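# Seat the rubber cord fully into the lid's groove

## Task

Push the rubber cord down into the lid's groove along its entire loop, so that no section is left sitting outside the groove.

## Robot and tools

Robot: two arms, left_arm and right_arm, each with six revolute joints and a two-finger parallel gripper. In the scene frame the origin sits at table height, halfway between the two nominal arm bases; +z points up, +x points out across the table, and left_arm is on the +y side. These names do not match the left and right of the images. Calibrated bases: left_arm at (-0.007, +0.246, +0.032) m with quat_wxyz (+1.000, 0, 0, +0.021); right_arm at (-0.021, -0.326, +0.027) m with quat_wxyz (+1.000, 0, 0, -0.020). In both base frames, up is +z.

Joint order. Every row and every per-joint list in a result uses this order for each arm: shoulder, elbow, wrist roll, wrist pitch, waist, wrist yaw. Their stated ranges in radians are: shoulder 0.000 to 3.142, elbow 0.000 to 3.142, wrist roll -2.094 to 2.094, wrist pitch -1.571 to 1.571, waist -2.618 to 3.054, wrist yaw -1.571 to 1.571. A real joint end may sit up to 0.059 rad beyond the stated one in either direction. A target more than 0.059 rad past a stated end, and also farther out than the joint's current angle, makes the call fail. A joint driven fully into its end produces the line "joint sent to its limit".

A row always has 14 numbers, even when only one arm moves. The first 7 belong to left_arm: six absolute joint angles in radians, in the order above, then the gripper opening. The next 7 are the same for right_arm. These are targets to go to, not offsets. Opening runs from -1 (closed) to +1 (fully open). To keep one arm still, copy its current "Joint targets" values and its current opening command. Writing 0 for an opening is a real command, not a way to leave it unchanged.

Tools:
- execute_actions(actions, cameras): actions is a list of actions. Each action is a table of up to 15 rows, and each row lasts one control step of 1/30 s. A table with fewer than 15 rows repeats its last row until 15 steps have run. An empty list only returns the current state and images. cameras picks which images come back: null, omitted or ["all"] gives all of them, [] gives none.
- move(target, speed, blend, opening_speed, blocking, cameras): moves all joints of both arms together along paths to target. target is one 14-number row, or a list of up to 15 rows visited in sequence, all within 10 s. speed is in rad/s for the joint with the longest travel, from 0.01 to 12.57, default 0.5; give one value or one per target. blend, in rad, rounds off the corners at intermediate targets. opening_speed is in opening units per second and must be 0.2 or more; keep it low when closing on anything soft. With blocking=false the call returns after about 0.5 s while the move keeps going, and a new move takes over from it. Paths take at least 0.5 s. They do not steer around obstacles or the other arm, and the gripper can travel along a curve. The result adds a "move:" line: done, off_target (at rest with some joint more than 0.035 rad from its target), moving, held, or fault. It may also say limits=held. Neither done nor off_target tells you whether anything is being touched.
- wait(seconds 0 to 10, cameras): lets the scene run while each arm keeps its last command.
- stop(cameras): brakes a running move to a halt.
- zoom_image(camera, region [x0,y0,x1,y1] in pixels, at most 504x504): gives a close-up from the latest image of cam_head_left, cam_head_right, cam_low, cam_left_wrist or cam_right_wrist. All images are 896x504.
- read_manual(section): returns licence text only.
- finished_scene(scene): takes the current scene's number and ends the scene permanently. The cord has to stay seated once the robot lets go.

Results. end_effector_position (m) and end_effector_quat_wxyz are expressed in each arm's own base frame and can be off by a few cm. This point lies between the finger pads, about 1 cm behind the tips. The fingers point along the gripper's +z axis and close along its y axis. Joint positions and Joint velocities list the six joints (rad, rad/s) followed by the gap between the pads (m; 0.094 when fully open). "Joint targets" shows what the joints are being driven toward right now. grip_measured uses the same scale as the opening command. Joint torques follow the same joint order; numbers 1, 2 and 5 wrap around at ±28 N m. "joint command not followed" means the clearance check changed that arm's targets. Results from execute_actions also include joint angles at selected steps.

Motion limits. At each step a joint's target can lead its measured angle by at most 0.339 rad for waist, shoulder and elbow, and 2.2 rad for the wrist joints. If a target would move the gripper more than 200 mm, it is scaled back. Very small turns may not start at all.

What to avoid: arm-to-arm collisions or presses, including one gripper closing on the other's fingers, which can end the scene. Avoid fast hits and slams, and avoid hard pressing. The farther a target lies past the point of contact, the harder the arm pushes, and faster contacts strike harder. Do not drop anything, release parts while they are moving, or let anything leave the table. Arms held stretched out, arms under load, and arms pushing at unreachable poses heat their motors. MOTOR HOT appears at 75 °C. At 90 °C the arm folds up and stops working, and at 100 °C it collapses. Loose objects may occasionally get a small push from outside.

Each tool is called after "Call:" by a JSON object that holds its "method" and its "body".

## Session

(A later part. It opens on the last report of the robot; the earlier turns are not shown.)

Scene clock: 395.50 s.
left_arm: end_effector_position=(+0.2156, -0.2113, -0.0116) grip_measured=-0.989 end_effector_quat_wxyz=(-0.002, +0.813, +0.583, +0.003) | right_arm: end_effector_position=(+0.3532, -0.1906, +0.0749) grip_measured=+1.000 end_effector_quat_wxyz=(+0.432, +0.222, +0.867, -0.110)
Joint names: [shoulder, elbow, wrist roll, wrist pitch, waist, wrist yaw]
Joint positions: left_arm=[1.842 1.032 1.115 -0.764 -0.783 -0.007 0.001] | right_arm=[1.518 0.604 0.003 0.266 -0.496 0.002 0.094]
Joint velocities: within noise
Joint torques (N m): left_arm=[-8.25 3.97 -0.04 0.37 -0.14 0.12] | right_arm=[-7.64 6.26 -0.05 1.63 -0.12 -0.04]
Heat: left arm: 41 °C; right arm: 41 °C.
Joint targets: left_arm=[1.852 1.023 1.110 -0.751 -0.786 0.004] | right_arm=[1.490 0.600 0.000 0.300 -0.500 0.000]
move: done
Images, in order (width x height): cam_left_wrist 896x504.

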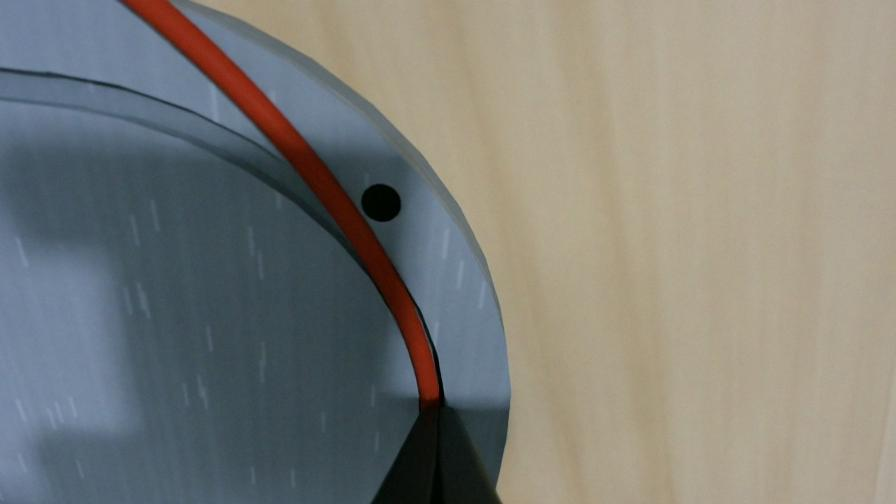

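Call:
{"method": "move", "body": {"target": [[1.83,1.045,1.11,-0.77,-0.784,0.004,-1,1.49,0.6,0,0.3,-0.5,0,1],[1.894,0.99,1.11,-0.722,-0.784,0.004,-1,1.49,0.6,0,0.3,-0.5,0,1],[1.78,1.084,1.11,-0.806,-0.784,0.004,-1,1.49,0.6,0,0.3,-0.5,0,1],[1.797,1.105,0.93,-0.811,-0.819,0.004,-1,1.49,0.6,0,0.3,-0.5,0,1],[1.872,1.0495,0.93,-0.757,-0.819,0.004,-1,1.49,0.6,0,0.3,-0.5,0,1]], "speed": [0.25,0.15,0.3,0.3,0.25], "cameras": ["cam_left_wrist"]}}

Call:
{"method": "zoom_image", "body": {"camera": "cam_left_wrist", "region": [200, 0, 700, 504]}}

Scene clock: 398.33 s.
left_arm: end_effector_position=(+0.2121, -0.2220, -0.0123) grip_measured=-0.989 end_effector_quat_wxyz=(-0.004, +0.768, +0.641, +0.003) | right_arm: end_effector_position=(+0.3532, -0.1906, +0.0749) grip_measured=+1.000 end_effector_quat_wxyz=(+0.432, +0.222, +0.867, -0.110)
Joint names: [shoulder, elbow, wrist roll, wrist pitch, waist, wrist yaw]
Joint positions: left_arm=[1.863 1.057 0.935 -0.771 -0.815 -0.007 0.001] | right_arm=[1.518 0.604 0.003 0.266 -0.496 0.002 0.094]
Joint velocities: within noise
Joint torques (N m): left_arm=[-8.57 4.33 -0.12 0.3 -0.29 0.11] | right_arm=[-7.61 6.2 -0.02 1.67 -0.38 -0.04]
Heat: left arm: 41 °C; right arm: 41 °C.
Joint targets: left_arm=[1.872 1.049 0.930 -0.757 -0.819 0.004] | right_arm=[1.490 0.600 0.000 0.300 -0.500 0.000]
move: done
Images, in order (width x height): cam_left_wrist 896x504.

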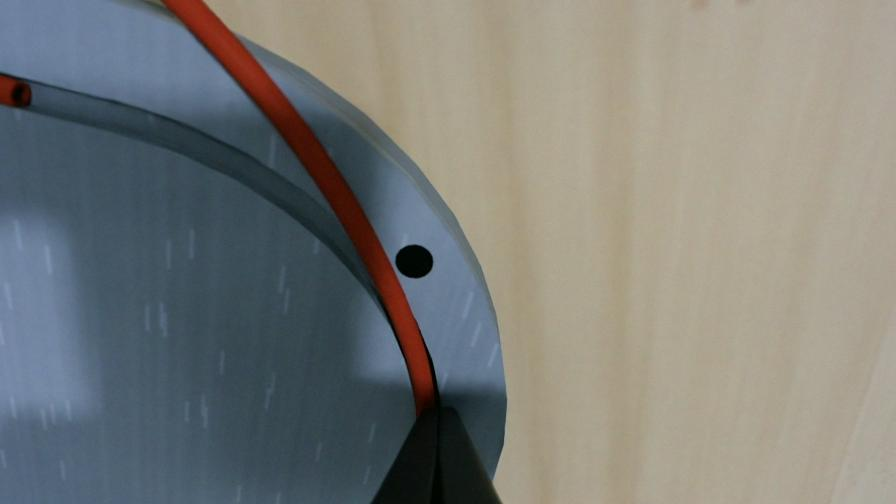

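Scaled by 1.000.

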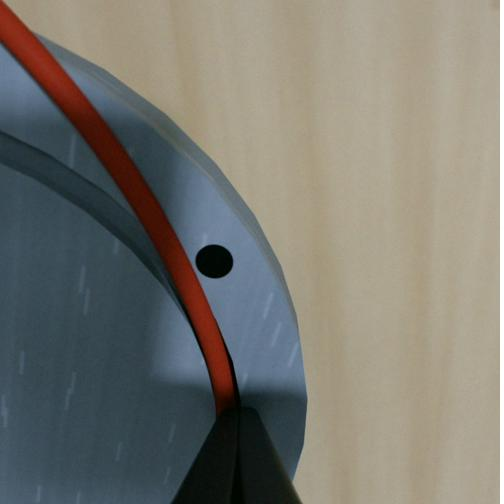

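Call:
{"method": "move", "body": {"target": [[1.85,1.075,0.93,-0.775,-0.8155,0.004,-1,1.49,0.6,0,0.3,-0.5,0,1],[1.9155,1.0175,0.93,-0.729,-0.8155,0.004,-1,1.49,0.6,0,0.3,-0.5,0,1],[1.80,1.112,0.93,-0.813,-0.8155,0.004,-1,1.49,0.6,0,0.3,-0.5,0,1],[1.818,1.132,0.765,-0.818,-0.833,0.004,-1,1.49,0.6,0,0.3,-0.5,0,1],[1.8925,1.077,0.765,-0.764,-0.833,0.004,-1,1.49,0.6,0,0.3,-0.5,0,1]], "speed": [0.25,0.15,0.3,0.3,0.25], "cameras": ["cam_left_wrist"]}}

Call:
{"method": "zoom_image", "body": {"camera": "cam_left_wrist", "region": [200, 0, 700, 504]}}

Scene clock: 401.23 s.
left_arm: end_effector_position=(+0.2128, -0.2296, -0.0122) grip_measured=-0.989 end_effector_quat_wxyz=(-0.004, +0.717, +0.697, +0.002) | right_arm: end_effector_position=(+0.3532, -0.1906, +0.0749) grip_measured=+1.000 end_effector_quat_wxyz=(+0.432, +0.222, +0.867, -0.110)
Joint names: [shoulder, elbow, wrist roll, wrist pitch, waist, wrist yaw]
Joint positions: left_arm=[1.883 1.085 0.77 -0.779 -0.829 -0.004 0.001] | right_arm=[1.518 0.604 0.003 0.266 -0.496 0.002 0.094]
Joint velocities: within noise
Joint torques (N m): left_arm=[-8.99 4.27 -0.06 0.36 -0.29 0.04] | right_arm=[-7.71 6.17 -0.04 1.6 -0.47 -0.03]
Heat: left arm: 41 °C; right arm: 41 °C.
Joint targets: left_arm=[1.893 1.077 0.765 -0.764 -0.833 0.004] | right_arm=[1.490 0.600 0.000 0.300 -0.500 0.000]
move: done
Images, in order (width x height): cam_left_wrist 896x504.

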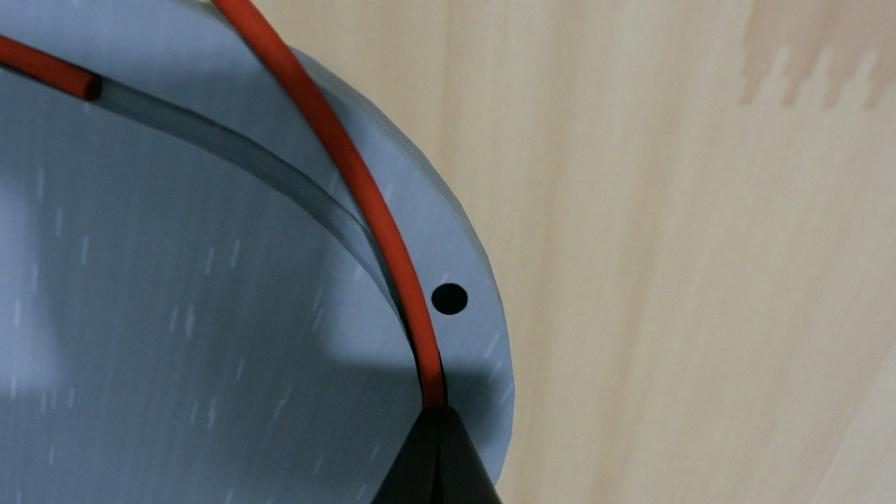

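Scaled by 1.000.

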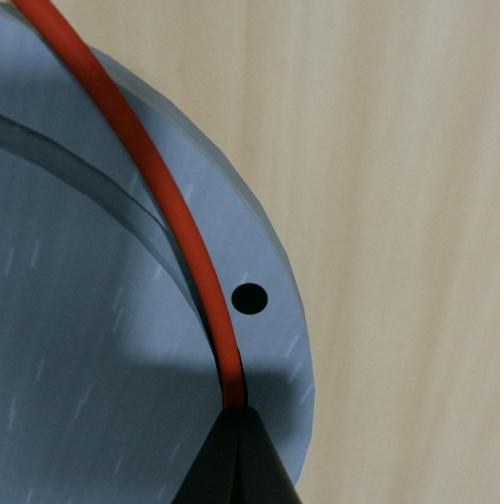

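Call:
{"method": "move", "body": {"target": [[1.865,1.098,0.765,-0.782,-0.832,0.004,-1,1.49,0.6,0,0.3,-0.5,0,1],[1.9325,1.0405,0.765,-0.7345,-0.832,0.004,-1,1.49,0.6,0,0.3,-0.5,0,1],[1.818,1.134,0.765,-0.818,-0.832,0.004,-1,1.49,0.6,0,0.3,-0.5,0,1],[1.834,1.153,0.633,-0.824,-0.844,0.004,-1,1.49,0.6,0,0.3,-0.5,0,1],[1.909,1.0985,0.633,-0.77,-0.844,0.004,-1,1.49,0.6,0,0.3,-0.5,0,1]], "speed": [0.25,0.15,0.3,0.3,0.25], "cameras": ["cam_left_wrist"]}}

Call:
{"method": "zoom_image", "body": {"camera": "cam_left_wrist", "region": [200, 0, 700, 504]}}

Scene clock: 403.97 s.
left_arm: end_effector_position=(+0.2134, -0.2351, -0.0123) grip_measured=-0.989 end_effector_quat_wxyz=(-0.004, +0.674, +0.739, +0.003) | right_arm: end_effector_position=(+0.3532, -0.1906, +0.0749) grip_measured=+1.000 end_effector_quat_wxyz=(+0.432, +0.222, +0.867, -0.110)
Joint names: [shoulder, elbow, wrist roll, wrist pitch, waist, wrist yaw]
Joint positions: left_arm=[1.899 1.106 0.639 -0.786 -0.839 -0.005 0.001] | right_arm=[1.518 0.604 0.003 0.266 -0.496 0.002 0.094]
Joint velocities: within noise
Joint torques (N m): left_arm=[-8.77 3.81 -0.1 0.38 -0.68 0.09] | right_arm=[-7.54 6.26 -0.03 1.59 -0.42 0.02]
Heat: left arm: 41 °C; right arm: 41 °C.
Joint targets: left_arm=[1.909 1.098 0.633 -0.770 -0.844 0.004] | right_arm=[1.490 0.600 0.000 0.300 -0.500 0.000]
move: done
Images, in order (width x height): cam_left_wrist 896x504.

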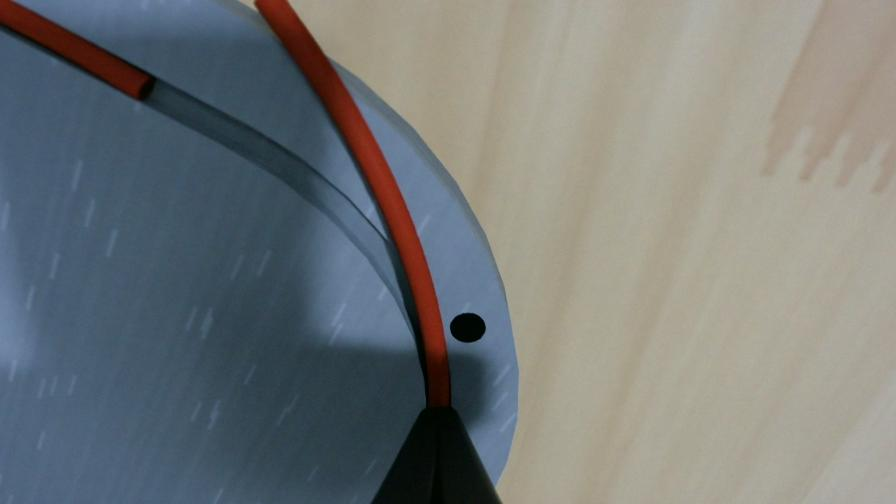

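Scaled by 1.000.

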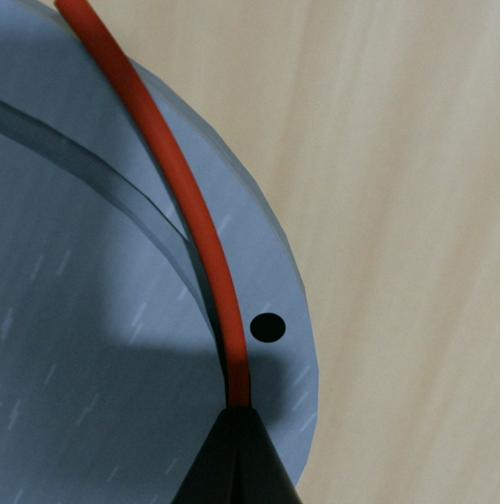

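Call:
{"method": "move", "body": {"target": [[1.947,1.0595,0.633,-0.74,-0.843,0.004,-1,1.49,0.6,0,0.3,-0.5,0,1],[1.834,1.153,0.633,-0.824,-0.843,0.004,-1,1.49,0.6,0,0.3,-0.5,0,1],[1.853,1.182,0.481,-0.832,-0.856,0.004,-1,1.49,0.6,0,0.3,-0.5,0,1],[1.928,1.127,0.481,-0.778,-0.856,0.004,-1,1.49,0.6,0,0.3,-0.5,0,1]], "speed": [0.15,0.3,0.3,0.25], "cameras": ["cam_left_wrist"]}}

Call:
{"method": "zoom_image", "body": {"camera": "cam_left_wrist", "region": [200, 0, 700, 504]}}

Scene clock: 406.50 s.
left_arm: end_effector_position=(+0.2145, -0.2422, -0.0121) grip_measured=-0.989 end_effector_quat_wxyz=(-0.004, +0.620, +0.784, +0.003) | right_arm: end_effector_position=(+0.3532, -0.1906, +0.0749) grip_measured=+1.000 end_effector_quat_wxyz=(+0.432, +0.222, +0.867, -0.110)
Joint names: [shoulder, elbow, wrist roll, wrist pitch, waist, wrist yaw]
Joint positions: left_arm=[1.918 1.134 0.487 -0.795 -0.852 -0.005 0.001] | right_arm=[1.518 0.604 0.003 0.266 -0.496 0.002 0.094]
Joint velocities: within noise
Joint torques (N m): left_arm=[-8.95 4.01 -0.04 0.37 -0.47 0.06] | right_arm=[-7.66 6.38 -0.04 1.61 -0.5 -0.06]
Heat: left arm: 41 °C; right arm: 41 °C.
Joint targets: left_arm=[1.928 1.127 0.481 -0.778 -0.856 0.004] | right_arm=[1.490 0.600 0.000 0.300 -0.500 0.000]
move: done
Images, in order (width x height): cam_left_wrist 896x504.

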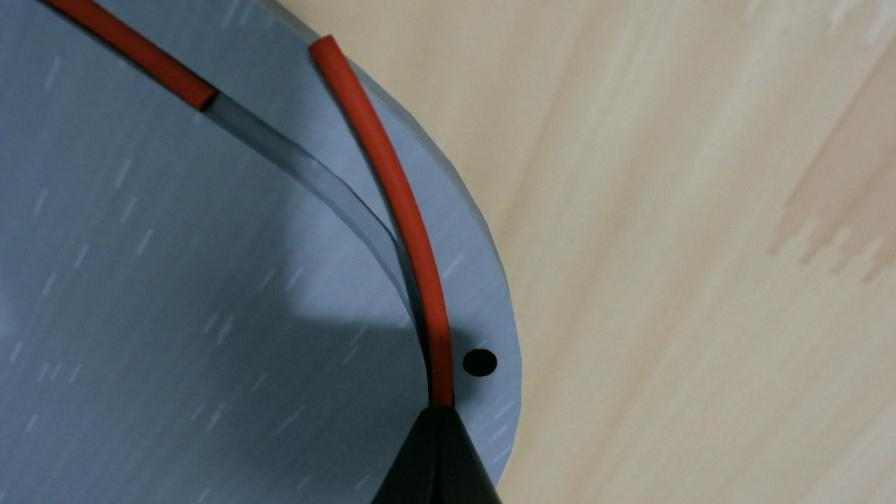

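Scaled by 1.000.

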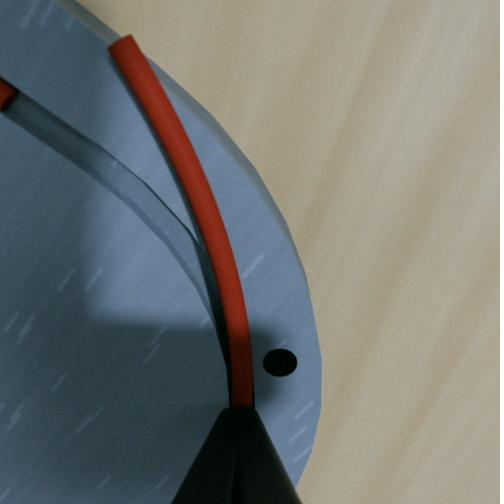

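Call:
{"method": "move", "body": {"target": [[1.966,1.088,0.481,-0.748,-0.856,0.004,-1,1.49,0.6,0,0.3,-0.5,0,1],[1.853,1.182,0.481,-0.832,-0.856,0.004,-1,1.49,0.6,0,0.3,-0.5,0,1],[1.8745,1.212,0.333,-0.843,-0.866,0.004,-1,1.49,0.6,0,0.3,-0.5,0,1],[1.9495,1.158,0.333,-0.7885,-0.866,0.004,-1,1.49,0.6,0,0.3,-0.5,0,1]], "speed": [0.15,0.3,0.3,0.25], "cameras": ["cam_left_wrist"]}}

Call:
{"method": "zoom_image", "body": {"camera": "cam_left_wrist", "region": [200, 0, 700, 504]}}

Scene clock: 408.90 s.
left_arm: end_effector_position=(+0.2162, -0.2491, -0.0118) grip_measured=-0.989 end_effector_quat_wxyz=(-0.004, +0.565, +0.825, +0.003) | right_arm: end_effector_position=(+0.3532, -0.1906, +0.0749) grip_measured=+1.000 end_effector_quat_wxyz=(+0.432, +0.222, +0.867, -0.110)
Joint names: [shoulder, elbow, wrist roll, wrist pitch, waist, wrist yaw]
Joint positions: left_arm=[1.939 1.165 0.339 -0.806 -0.861 -0.004 0.001] | right_arm=[1.518 0.604 0.003 0.266 -0.496 0.002 0.094]
Joint velocities: within noise
Joint torques (N m): left_arm=[-9.31 4.25 -0.08 0.42 -0.49 0] | right_arm=[-7.57 6.32 -0.04 1.66 -0.27 -0.04]
Heat: left arm: 41 °C; right arm: 41 °C.
Joint targets: left_arm=[1.949 1.158 0.333 -0.789 -0.866 0.004] | right_arm=[1.490 0.600 0.000 0.300 -0.500 0.000]
move: done
Images, in order (width x height): cam_left_wrist 896x504.

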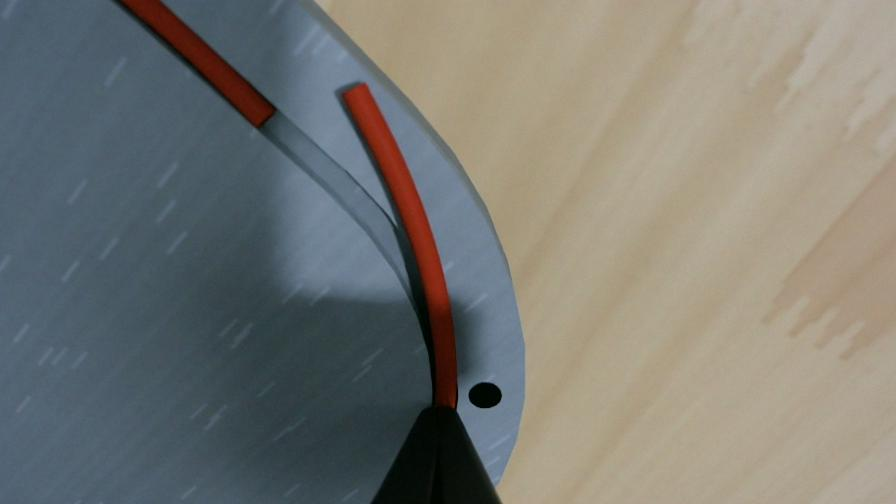

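Scaled by 1.000.

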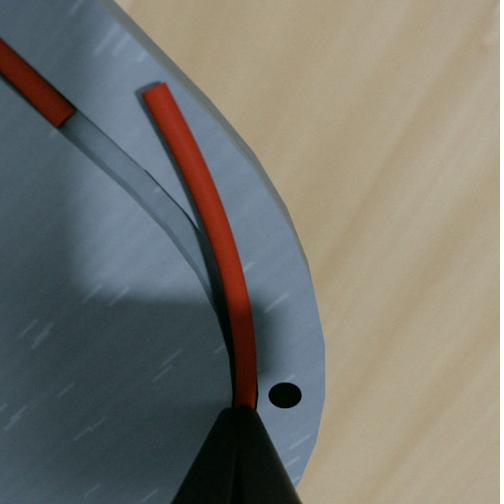

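Call:
{"method": "move", "body": {"target": [[1.93,1.17,0.333,-0.795,-0.8695,0.004,-1,1.49,0.6,0,0.3,-0.5,0,1],[1.9865,1.117,0.333,-0.758,-0.8695,0.004,-1,1.49,0.6,0,0.3,-0.5,0,1],[1.8735,1.211,0.333,-0.842,-0.8695,0.004,-1,1.49,0.6,0,0.3,-0.5,0,1],[1.898,1.2475,0.175,-0.853,-0.876,0.004,-1,1.49,0.6,0,0.3,-0.5,0,1],[1.973,1.1925,0.175,-0.799,-0.876,0.004,-1,1.49,0.6,0,0.3,-0.5,0,1]], "speed": [0.25,0.15,0.3,0.3,0.25], "cameras": ["cam_left_wrist"]}}

Call:
{"method": "zoom_image", "body": {"camera": "cam_left_wrist", "region": [200, 0, 700, 504]}}

Scene clock: 411.60 s.
left_arm: end_effector_position=(+0.2183, -0.2567, -0.0118) grip_measured=-0.989 end_effector_quat_wxyz=(-0.003, +0.503, +0.865, +0.003) | right_arm: end_effector_position=(+0.3532, -0.1906, +0.0749) grip_measured=+1.000 end_effector_quat_wxyz=(+0.432, +0.222, +0.867, -0.110)
Joint names: [shoulder, elbow, wrist roll, wrist pitch, waist, wrist yaw]
Joint positions: left_arm=[1.963 1.2 0.182 -0.816 -0.871 -0.004 0.001] | right_arm=[1.518 0.604 0.003 0.266 -0.496 0.002 0.094]
Joint velocities: within noise
Joint torques (N m): left_arm=[-9.8 3.93 -0.12 0.41 -0.31 0.07] | right_arm=[-7.76 6.3 -0.06 1.64 -0.2 0.02]
Heat: left arm: 41 °C; right arm: 41 °C.
Joint targets: left_arm=[1.973 1.193 0.175 -0.799 -0.876 0.004] | right_arm=[1.490 0.600 0.000 0.300 -0.500 0.000]
move: done
Images, in order (width x height): cam_left_wrist 896x504.

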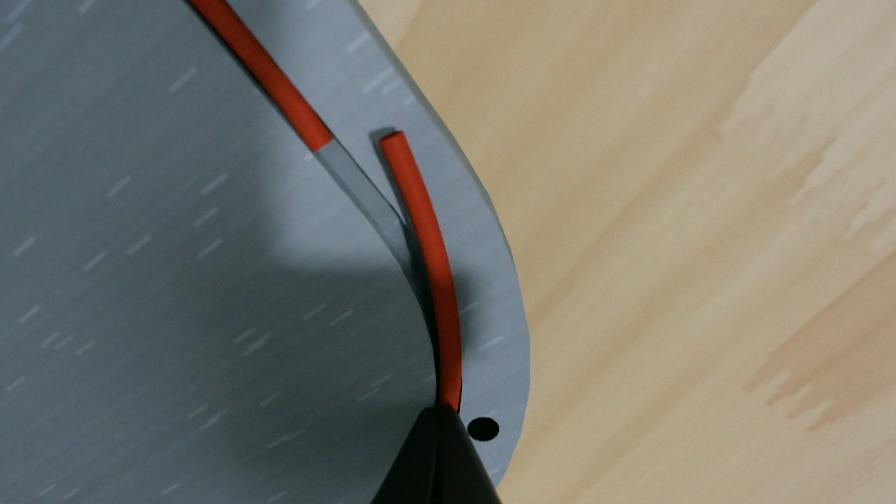

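Scaled by 1.000.

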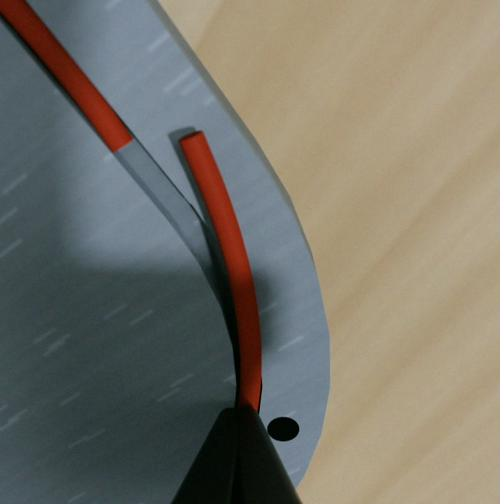

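Call:
{"method": "move", "body": {"target": [[1.95,1.205,0.175,-0.81,-0.882,0.004,-1,1.49,0.6,0,0.3,-0.5,0,1],[2.01,1.152,0.175,-0.768,-0.882,0.004,-1,1.49,0.6,0,0.3,-0.5,0,1],[1.897,1.246,0.175,-0.852,-0.882,0.004,-1,1.49,0.6,0,0.3,-0.5,0,1],[1.923,1.285,0.02,-0.865,-0.887,0.004,-1,1.49,0.6,0,0.3,-0.5,0,1],[1.998,1.23,0.02,-0.811,-0.887,0.004,-1,1.49,0.6,0,0.3,-0.5,0,1]], "speed": [0.25,0.15,0.3,0.3,0.25], "cameras": ["cam_left_wrist"]}}

Call:
{"method": "zoom_image", "body": {"camera": "cam_left_wrist", "region": [200, 0, 700, 504]}}

Scene clock: 414.30 s.
left_arm: end_effector_position=(+0.2203, -0.2652, -0.0116) grip_measured=-0.989 end_effector_quat_wxyz=(-0.003, +0.439, +0.898, +0.003) | right_arm: end_effector_position=(+0.3532, -0.1906, +0.0749) grip_measured=+1.000 end_effector_quat_wxyz=(+0.432, +0.222, +0.867, -0.110)
Joint names: [shoulder, elbow, wrist roll, wrist pitch, waist, wrist yaw]
Joint positions: left_arm=[1.988 1.237 0.027 -0.828 -0.882 -0.003 0.001] | right_arm=[1.518 0.604 0.003 0.266 -0.496 0.002 0.094]
Joint velocities: within noise
Joint torques (N m): left_arm=[-9.98 4.15 -0.11 0.41 -0.36 0.07] | right_arm=[-7.58 6.38 -0.05 1.66 -0.35 0]
Heat: left arm: 41 °C; right arm: 41 °C.
Joint targets: left_arm=[1.998 1.230 0.020 -0.811 -0.887 0.004] | right_arm=[1.490 0.600 0.000 0.300 -0.500 0.000]
move: done
Images, in order (width x height): cam_left_wrist 896x504.

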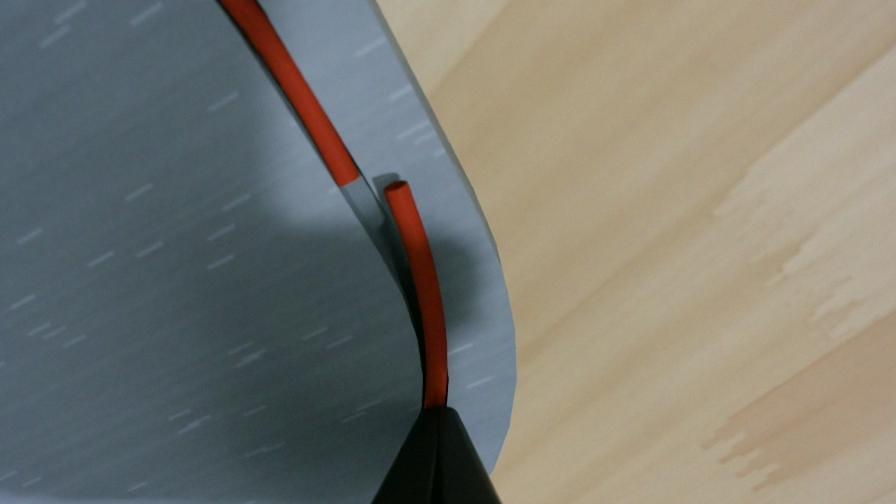

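Scaled by 1.000.

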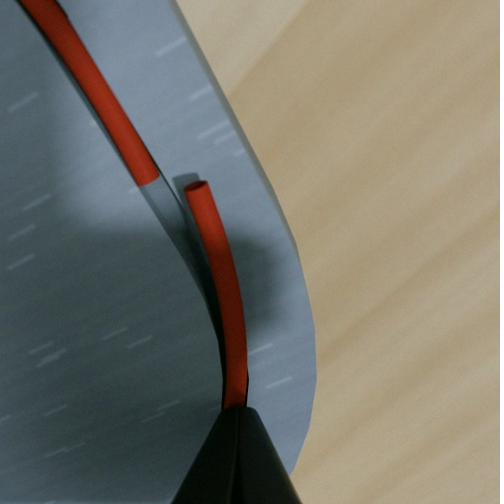

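Call:
{"method": "move", "body": {"target": [[2.036,1.191,0.02,-0.781,-0.887,0.004,-1,1.49,0.6,0,0.3,-0.5,0,1],[1.923,1.285,0.02,-0.865,-0.887,0.004,-1,1.49,0.6,0,0.3,-0.5,0,1],[1.949,1.325,-0.10,-0.879,-0.885,0.004,-1,1.49,0.6,0,0.3,-0.5,0,1],[2.026,1.268,-0.10,-0.823,-0.885,0.004,-1,1.49,0.6,0,0.3,-0.5,0,1]], "speed": [0.15,0.3,0.3,0.25], "cameras": ["cam_left_wrist"]}}

Call:
{"method": "zoom_image", "body": {"camera": "cam_left_wrist", "region": [300, 100, 700, 504]}}

Scene clock: 417.30 s.
left_arm: end_effector_position=(+0.2247, -0.2709, -0.0125) grip_measured=-0.989 end_effector_quat_wxyz=(-0.004, +0.385, +0.923, +0.003) | right_arm: end_effector_position=(+0.3532, -0.1906, +0.0749) grip_measured=+1.000 end_effector_quat_wxyz=(+0.432, +0.222, +0.867, -0.110)
Joint names: [shoulder, elbow, wrist roll, wrist pitch, waist, wrist yaw]
Joint positions: left_arm=[2.015 1.275 -0.093 -0.841 -0.882 -0.002 0.001] | right_arm=[1.518 0.604 0.003 0.266 -0.496 0.002 0.094]
Joint velocities: within noise
Joint torques (N m): left_arm=[-10.33 4.29 -0.12 0.37 -0.08 0.07] | right_arm=[-7.57 6.24 -0.04 1.66 -0.35 0]
Heat: left arm: 41 °C; right arm: 41 °C.
Joint targets: left_arm=[2.026 1.268 -0.100 -0.823 -0.885 0.004] | right_arm=[1.490 0.600 0.000 0.300 -0.500 0.000]
move: done
Images, in order (width x height): cam_left_wrist 896x504.

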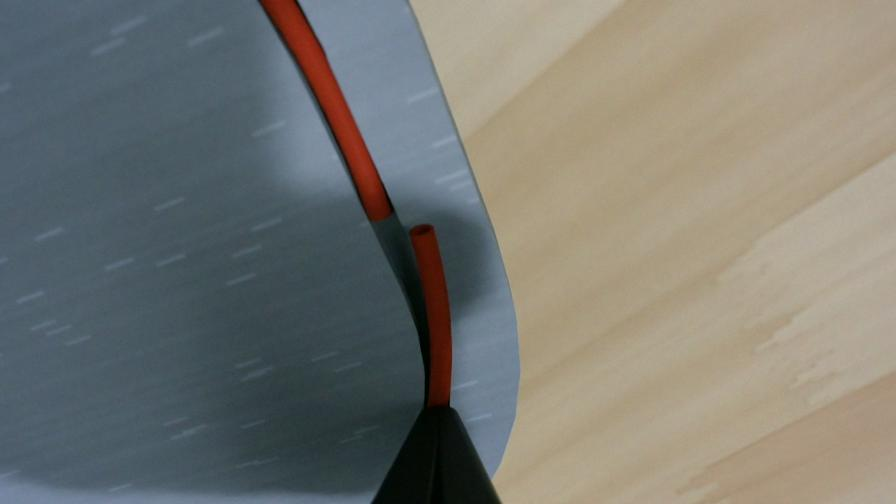

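Scaled by 1.248 from the camera's 896x504 image, which has a finer 1280x720 frame.

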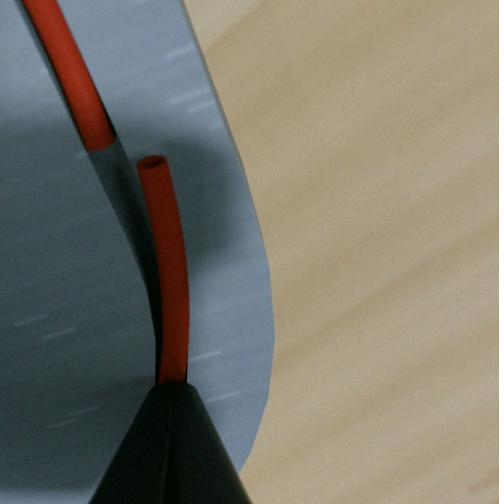

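Call:
{"method": "move", "body": {"target": [[2.064,1.229,-0.10,-0.793,-0.885,0.004,-1,1.49,0.6,0,0.3,-0.5,0,1],[1.951,1.323,-0.10,-0.878,-0.885,0.004,-1,1.49,0.6,0,0.3,-0.5,0,1],[1.975,1.362,-0.277,-0.892,-0.877,0.004,-1,1.49,0.6,0,0.3,-0.5,0,1],[2.050,1.307,-0.277,-0.837,-0.877,0.004,-1,1.49,0.6,0,0.3,-0.5,0,1]], "speed": [0.15,0.3,0.3,0.25], "cameras": ["cam_left_wrist"]}}

Call:
{"method": "zoom_image", "body": {"camera": "cam_left_wrist", "region": [300, 100, 700, 504]}}

Scene clock: 419.80 s.
left_arm: end_effector_position=(+0.2298, -0.2775, -0.0116) grip_measured=-0.989 end_effector_quat_wxyz=(-0.003, +0.302, +0.953, +0.002) | right_arm: end_effector_position=(+0.3532, -0.1906, +0.0749) grip_measured=+1.000 end_effector_quat_wxyz=(+0.432, +0.222, +0.867, -0.110)
Joint names: [shoulder, elbow, wrist roll, wrist pitch, waist, wrist yaw]
Joint positions: left_arm=[2.039 1.315 -0.269 -0.854 -0.882 -0.001 0.001] | right_arm=[1.518 0.604 0.003 0.266 -0.496 0.002 0.094]
Joint velocities: within noise
Joint torques (N m): left_arm=[-10.3 4.31 -0.1 0.39 0.36 0.05] | right_arm=[-7.69 6.41 0 1.62 -0.61 0]
Heat: left arm: 42 °C; right arm: 41 °C.
Joint targets: left_arm=[2.050 1.307 -0.277 -0.837 -0.877 0.004] | right_arm=[1.490 0.600 0.000 0.300 -0.500 0.000]
move: done
Images, in order (width x height): cam_left_wrist 896x504.

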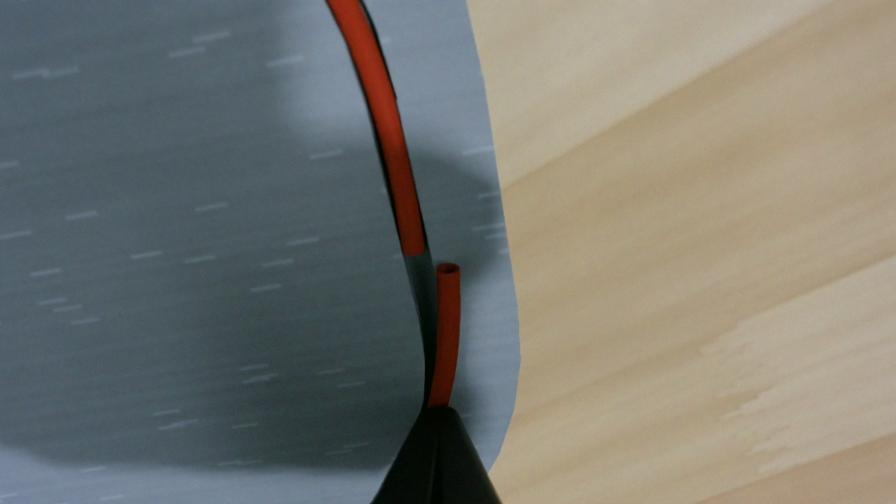

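Scaled by 1.248 from the camera's 896x504 image, which has a finer 1280x720 frame.

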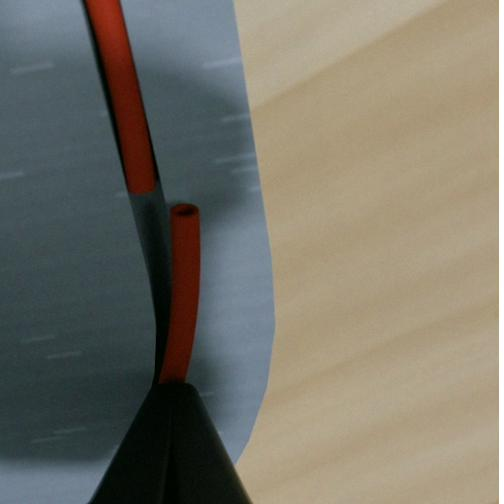

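Call:
{"method": "move", "body": {"target": [[2.088,1.268,-0.277,-0.807,-0.877,0.004,-1,1.49,0.6,0,0.3,-0.5,0,1],[1.975,1.362,-0.277,-0.892,-0.877,0.004,-1,1.49,0.6,0,0.3,-0.5,0,1],[2.004,1.407,-0.44,-0.908,-0.868,0.004,-1,1.49,0.6,0,0.3,-0.5,0,1],[2.079,1.352,-0.44,-0.853,-0.868,0.004,-1,1.49,0.6,0,0.3,-0.5,0,1]], "speed": [0.15,0.3,0.3,0.25], "cameras": ["cam_left_wrist"]}}

Call:
{"method": "zoom_image", "body": {"camera": "cam_left_wrist", "region": [300, 100, 700, 504]}}

Scene clock: 422.13 s.
left_arm: end_effector_position=(+0.2379, -0.2820, -0.0116) grip_measured=-0.989 end_effector_quat_wxyz=(-0.003, +0.218, +0.976, +0.002) | right_arm: end_effector_position=(+0.3532, -0.1906, +0.0749) grip_measured=+1.000 end_effector_quat_wxyz=(+0.432, +0.222, +0.867, -0.110)
Joint names: [shoulder, elbow, wrist roll, wrist pitch, waist, wrist yaw]
Joint positions: left_arm=[2.068 1.359 -0.432 -0.87 -0.872 0.001 0.001] | right_arm=[1.518 0.604 0.003 0.266 -0.496 0.002 0.094]
Joint velocities: within noise
Joint torques (N m): left_arm=[-10.88 4.14 -0.12 0.35 0.25 0.01] | right_arm=[-7.66 6.35 -0.02 1.59 -0.28 -0.04]
Heat: left arm: 42 °C; right arm: 41 °C.
Joint targets: left_arm=[2.079 1.352 -0.440 -0.853 -0.868 0.004] | right_arm=[1.490 0.600 0.000 0.300 -0.500 0.000]
move: done
Images, in order (width x height): cam_left_wrist 896x504.

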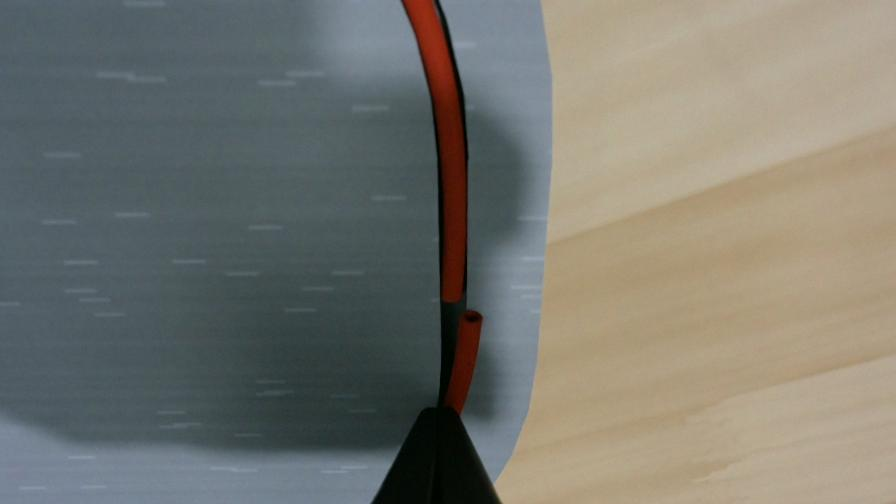

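Scaled by 1.248 from the camera's 896x504 image, which has a finer 1280x720 frame.

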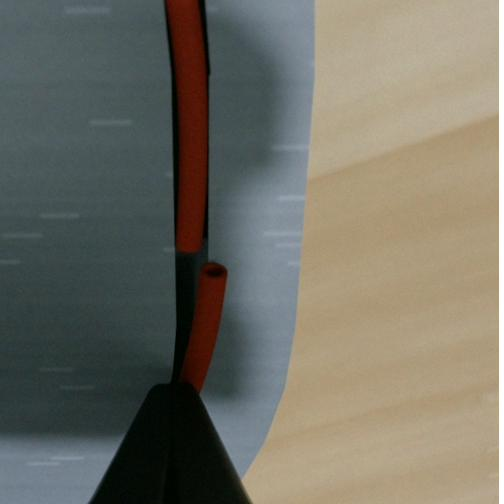

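Call:
{"method": "move", "body": {"target": [[2.004,1.407,-0.44,-0.908,-0.878,0.004,-1,1.49,0.6,0,0.3,-0.5,0,1],[2.082,1.356,-0.446,-0.854,-0.876,0.004,-1,1.49,0.6,0,0.3,-0.5,0,1]], "speed": [0.3,0.25], "cameras": ["cam_left_wrist"]}}

Call:
{"method": "zoom_image", "body": {"camera": "cam_left_wrist", "region": [300, 100, 700, 504]}}

Scene clock: 423.50 s.
left_arm: end_effector_position=(+0.2405, -0.2851, -0.0083) grip_measured=-0.989 end_effector_quat_wxyz=(+0.002, +0.215, +0.977, -0.002) | right_arm: end_effector_position=(+0.3532, -0.1906, +0.0749) grip_measured=+1.000 end_effector_quat_wxyz=(+0.432, +0.222, +0.867, -0.110)
Joint names: [shoulder, elbow, wrist roll, wrist pitch, waist, wrist yaw]
Joint positions: left_arm=[2.065 1.37 -0.438 -0.87 -0.872 0.001 0.001] | right_arm=[1.518 0.604 0.003 0.266 -0.496 0.002 0.094]
Joint velocities: within noise
Joint torques (N m): left_arm=[-10.19 3.67 -0.11 0.42 -0.27 0.02] | right_arm=[-7.66 6.13 -0.07 1.65 -0.38 -0.07]
Heat: left arm: 42 °C; right arm: 41 °C.
Joint targets: left_arm=[2.082 1.356 -0.446 -0.854 -0.876 0.004] | right_arm=[1.490 0.600 0.000 0.300 -0.500 0.000]
move: done
Images, in order (width x height): cam_left_wrist 896x504.

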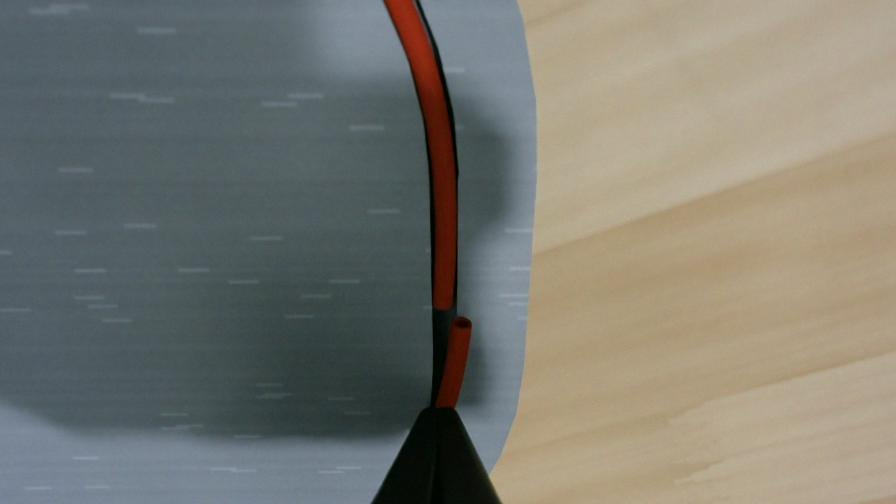

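Scaled by 1.248 from the camera's 896x504 image, which has a finer 1280x720 frame.

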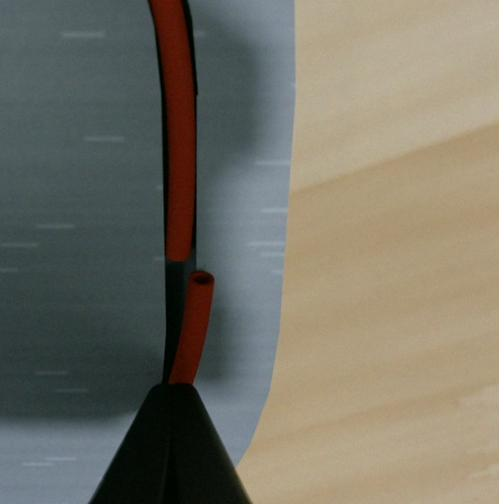

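Call:
{"method": "move", "body": {"target": [[2.004,1.407,-0.446,-0.908,-0.88,0.004,-1,1.49,0.6,0,0.3,-0.5,0,1],[2.084,1.358,-0.449,-0.855,-0.88,0.004,-1,1.49,0.6,0,0.3,-0.5,0,1],[2.122,1.319,-0.449,-0.825,-0.88,0.004,-1,1.49,0.6,0,0.3,-0.5,0,1],[2.009,1.413,-0.449,-0.91,-0.88,0.004,-1,1.49,0.6,0,0.3,-0.5,0,1]], "speed": [0.3,0.25,0.15,0.3], "cameras": ["cam_left_wrist"]}}

Call:
{"method": "zoom_image", "body": {"camera": "cam_left_wrist", "region": [300, 100, 700, 504]}}

Scene clock: 425.73 s.
left_arm: end_effector_position=(+0.2376, -0.2836, -0.0035) grip_measured=-0.989 end_effector_quat_wxyz=(-0.004, +0.215, +0.977, +0.002) | right_arm: end_effector_position=(+0.3532, -0.1906, +0.0749) grip_measured=+1.000 end_effector_quat_wxyz=(+0.432, +0.222, +0.867, -0.110)
Joint names: [shoulder, elbow, wrist roll, wrist pitch, waist, wrist yaw]
Joint positions: left_arm=[2.06 1.382 -0.442 -0.903 -0.875 0.001 0.001] | right_arm=[1.518 0.604 0.003 0.266 -0.496 0.002 0.094]
Joint velocities: within noise
Joint torques (N m): left_arm=[-17.01 7.68 -0.12 0.17 -0.49 0] | right_arm=[-7.69 6.12 -0.11 1.67 -0.38 -0.01]
Heat: left arm: 42 °C; right arm: 41 °C.
Joint targets: left_arm=[2.009 1.413 -0.449 -0.910 -0.880 0.004] | right_arm=[1.490 0.600 0.000 0.300 -0.500 0.000]
move: off_target (left_arm); left_arm: the shoulder is farthest, 0.051 rad from its target
Images, in order (width x height): cam_left_wrist 896x504.

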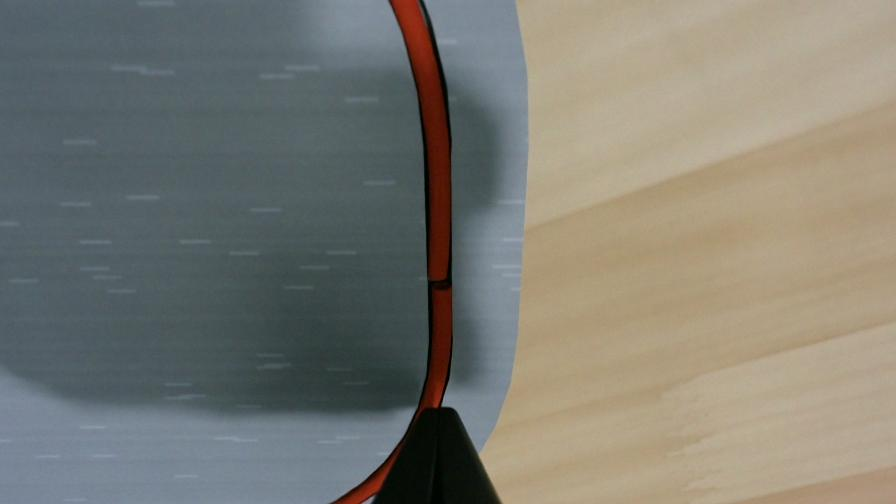

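Scaled by 1.248 from the camera's 896x504 image, which has a finer 1280x720 frame.

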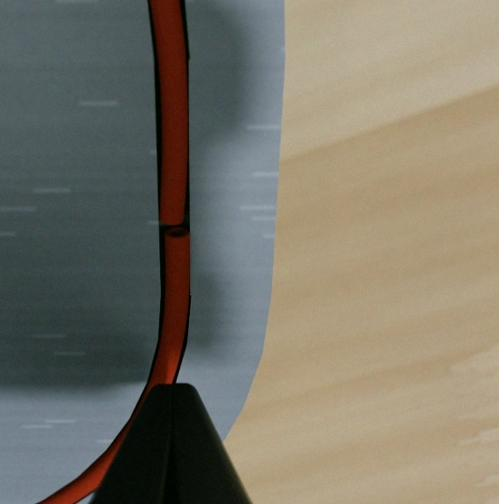

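Call:
{"method": "move", "body": {"target": [[2.033,1.447,-0.435,-0.921,-0.868,0.004,-1,1.49,0.6,0,0.3,-0.5,0,1],[2.108,1.392,-0.44,-0.866,-0.868,0.004,-1,1.49,0.6,0,0.3,-0.5,0,1]], "speed": [0.3,0.25], "cameras": ["cam_left_wrist"]}}

Call:
{"method": "zoom_image", "body": {"camera": "cam_left_wrist", "region": [300, 100, 700, 504]}}

Scene clock: 427.00 s.
left_arm: end_effector_position=(+0.2423, -0.2882, -0.0127) grip_measured=-0.989 end_effector_quat_wxyz=(-0.004, +0.215, +0.977, +0.002) | right_arm: end_effector_position=(+0.3532, -0.1906, +0.0749) grip_measured=+1.000 end_effector_quat_wxyz=(+0.432, +0.222, +0.867, -0.110)
Joint names: [shoulder, elbow, wrist roll, wrist pitch, waist, wrist yaw]
Joint positions: left_arm=[2.096 1.399 -0.441 -0.882 -0.874 0.001 0.001] | right_arm=[1.518 0.604 0.003 0.266 -0.496 0.002 0.094]
Joint velocities: within noise
Joint torques (N m): left_arm=[-11.12 4.34 -0.06 0.36 0.51 -0.03] | right_arm=[-7.69 6.15 -0.01 1.64 -0.36 0.03]
Heat: left arm: 42 °C; right arm: 41 °C.
Joint targets: left_arm=[2.108 1.392 -0.440 -0.866 -0.868 0.004] | right_arm=[1.490 0.600 0.000 0.300 -0.500 0.000]
move: done
Images, in order (width x height): cam_left_wrist 896x504.

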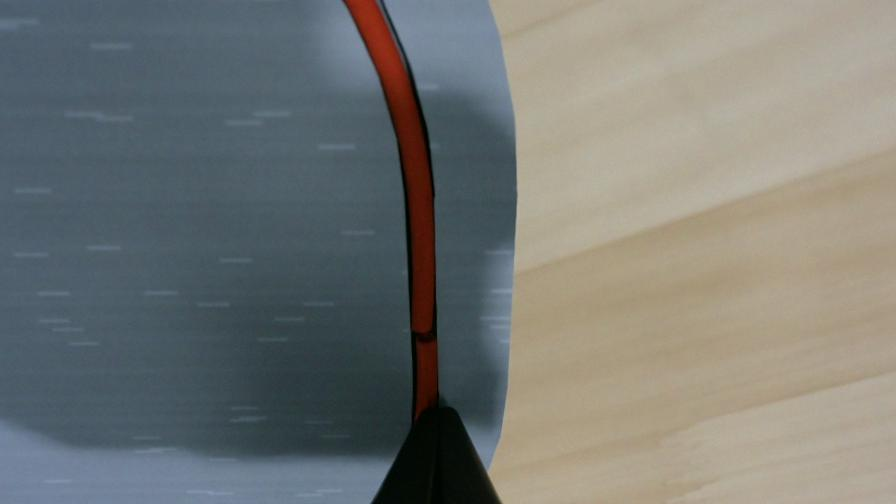

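Scaled by 1.248 from the camera's 896x504 image, which has a finer 1280x720 frame.

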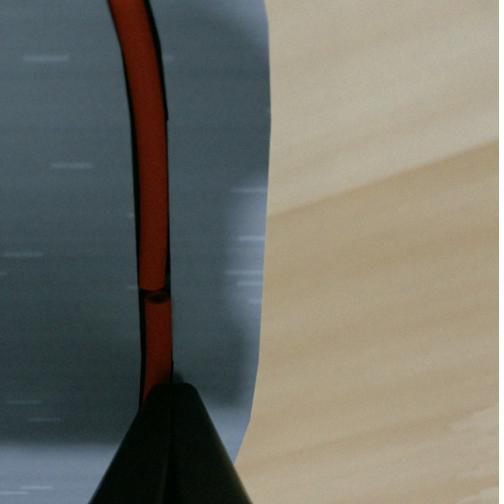

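Call:
{"method": "move", "body": {"target": [[2.030,1.442,-0.435,-0.920,-0.86,0.004,-1,1.49,0.6,0,0.3,-0.5,0,1],[2.104,1.387,-0.435,-0.864,-0.861,0.004,-1,1.49,0.6,0,0.3,-0.5,0,1]], "speed": [0.3,0.25], "cameras": ["cam_left_wrist"]}}

Call:
{"method": "zoom_image", "body": {"camera": "cam_left_wrist", "region": [300, 100, 700, 504]}}

Scene clock: 428.40 s.
left_arm: end_effector_position=(+0.2453, -0.2861, -0.0117) grip_measured=-0.989 end_effector_quat_wxyz=(-0.002, +0.210, +0.978, +0.001) | right_arm: end_effector_position=(+0.3532, -0.1906, +0.0749) grip_measured=+1.000 end_effector_quat_wxyz=(+0.432, +0.222, +0.867, -0.110)
Joint names: [shoulder, elbow, wrist roll, wrist pitch, waist, wrist yaw]
Joint positions: left_arm=[2.092 1.397 -0.44 -0.88 -0.864 0.002 0.001] | right_arm=[1.518 0.604 0.003 0.266 -0.496 0.002 0.094]
Joint velocities: within noise
Joint torques (N m): left_arm=[-11.06 3.93 0.03 0.41 0.29 0.04] | right_arm=[-7.56 6.35 -0.03 1.6 -0.46 -0.02]
Heat: left arm: 42 °C; right arm: 41 °C.
Joint targets: left_arm=[2.104 1.387 -0.435 -0.864 -0.861 0.004] | right_arm=[1.490 0.600 0.000 0.300 -0.500 0.000]
move: done
Images, in order (width x height): cam_left_wrist 896x504.

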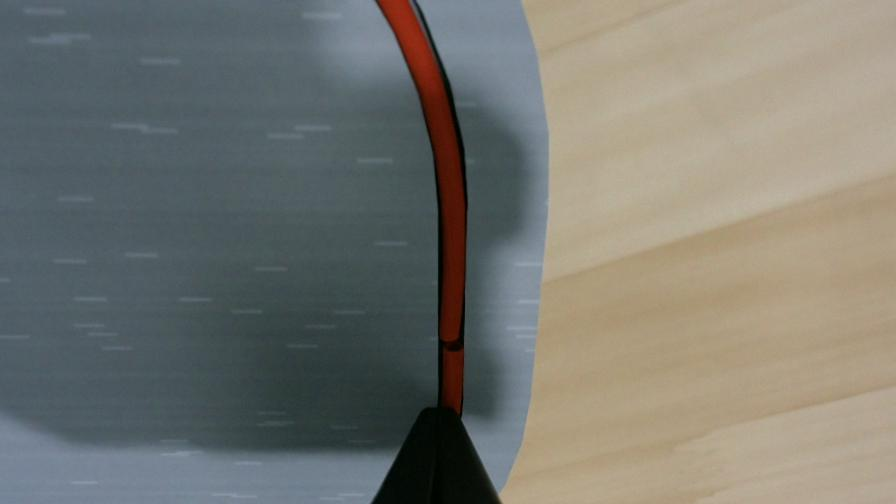

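Scaled by 1.248 from the camera's 896x504 image, which has a finer 1280x720 frame.

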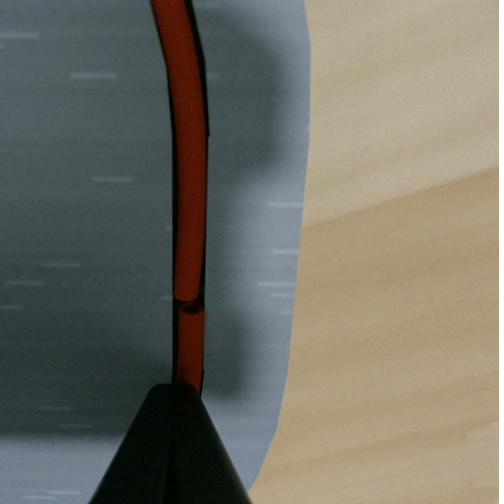

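Call:
{"method": "move", "body": {"target": [[2.030,1.442,-0.435,-0.920,-0.868,0.004,-1,1.49,0.6,0,0.3,-0.5,0,1],[2.104,1.387,-0.435,-0.864,-0.872,0.004,-1,1.49,0.6,0,0.3,-0.5,0,1]], "speed": [0.3,0.25], "cameras": ["cam_left_wrist"]}}

Call:
{"method": "zoom_image", "body": {"camera": "cam_left_wrist", "region": [300, 100, 700, 504]}}

Scene clock: 429.77 s.
left_arm: end_effector_position=(+0.2443, -0.2870, -0.0115) grip_measured=-0.989 end_effector_quat_wxyz=(-0.002, +0.212, +0.977, +0.000) | right_arm: end_effector_position=(+0.3532, -0.1906, +0.0749) grip_measured=+1.000 end_effector_quat_wxyz=(+0.432, +0.222, +0.867, -0.110)
Joint names: [shoulder, elbow, wrist roll, wrist pitch, waist, wrist yaw]
Joint positions: left_arm=[2.092 1.397 -0.44 -0.88 -0.867 0.002 0.001] | right_arm=[1.518 0.604 0.003 0.266 -0.496 0.002 0.094]
Joint velocities: within noise
Joint torques (N m): left_arm=[-10.85 4.18 0.03 0.4 -0.62 0.02] | right_arm=[-7.62 6.39 -0.01 1.62 -0.4 0.06]
Heat: left arm: 42 °C; right arm: 41 °C.
Joint targets: left_arm=[2.104 1.387 -0.435 -0.864 -0.872 0.004] | right_arm=[1.490 0.600 0.000 0.300 -0.500 0.000]
move: done
Images, in order (width x height): cam_left_wrist 896x504.

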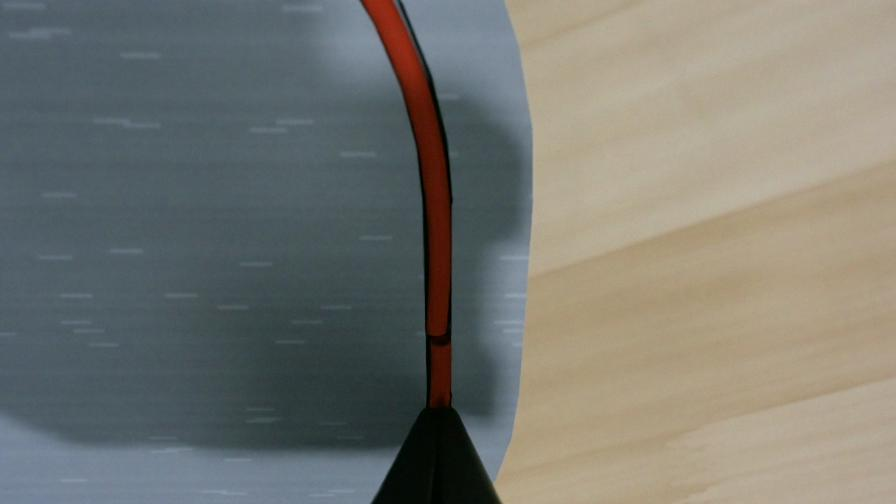

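Scaled by 1.248 from the camera's 896x504 image, which has a finer 1280x720 frame.

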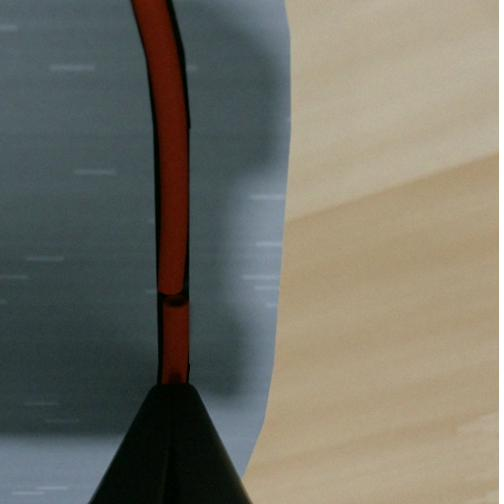

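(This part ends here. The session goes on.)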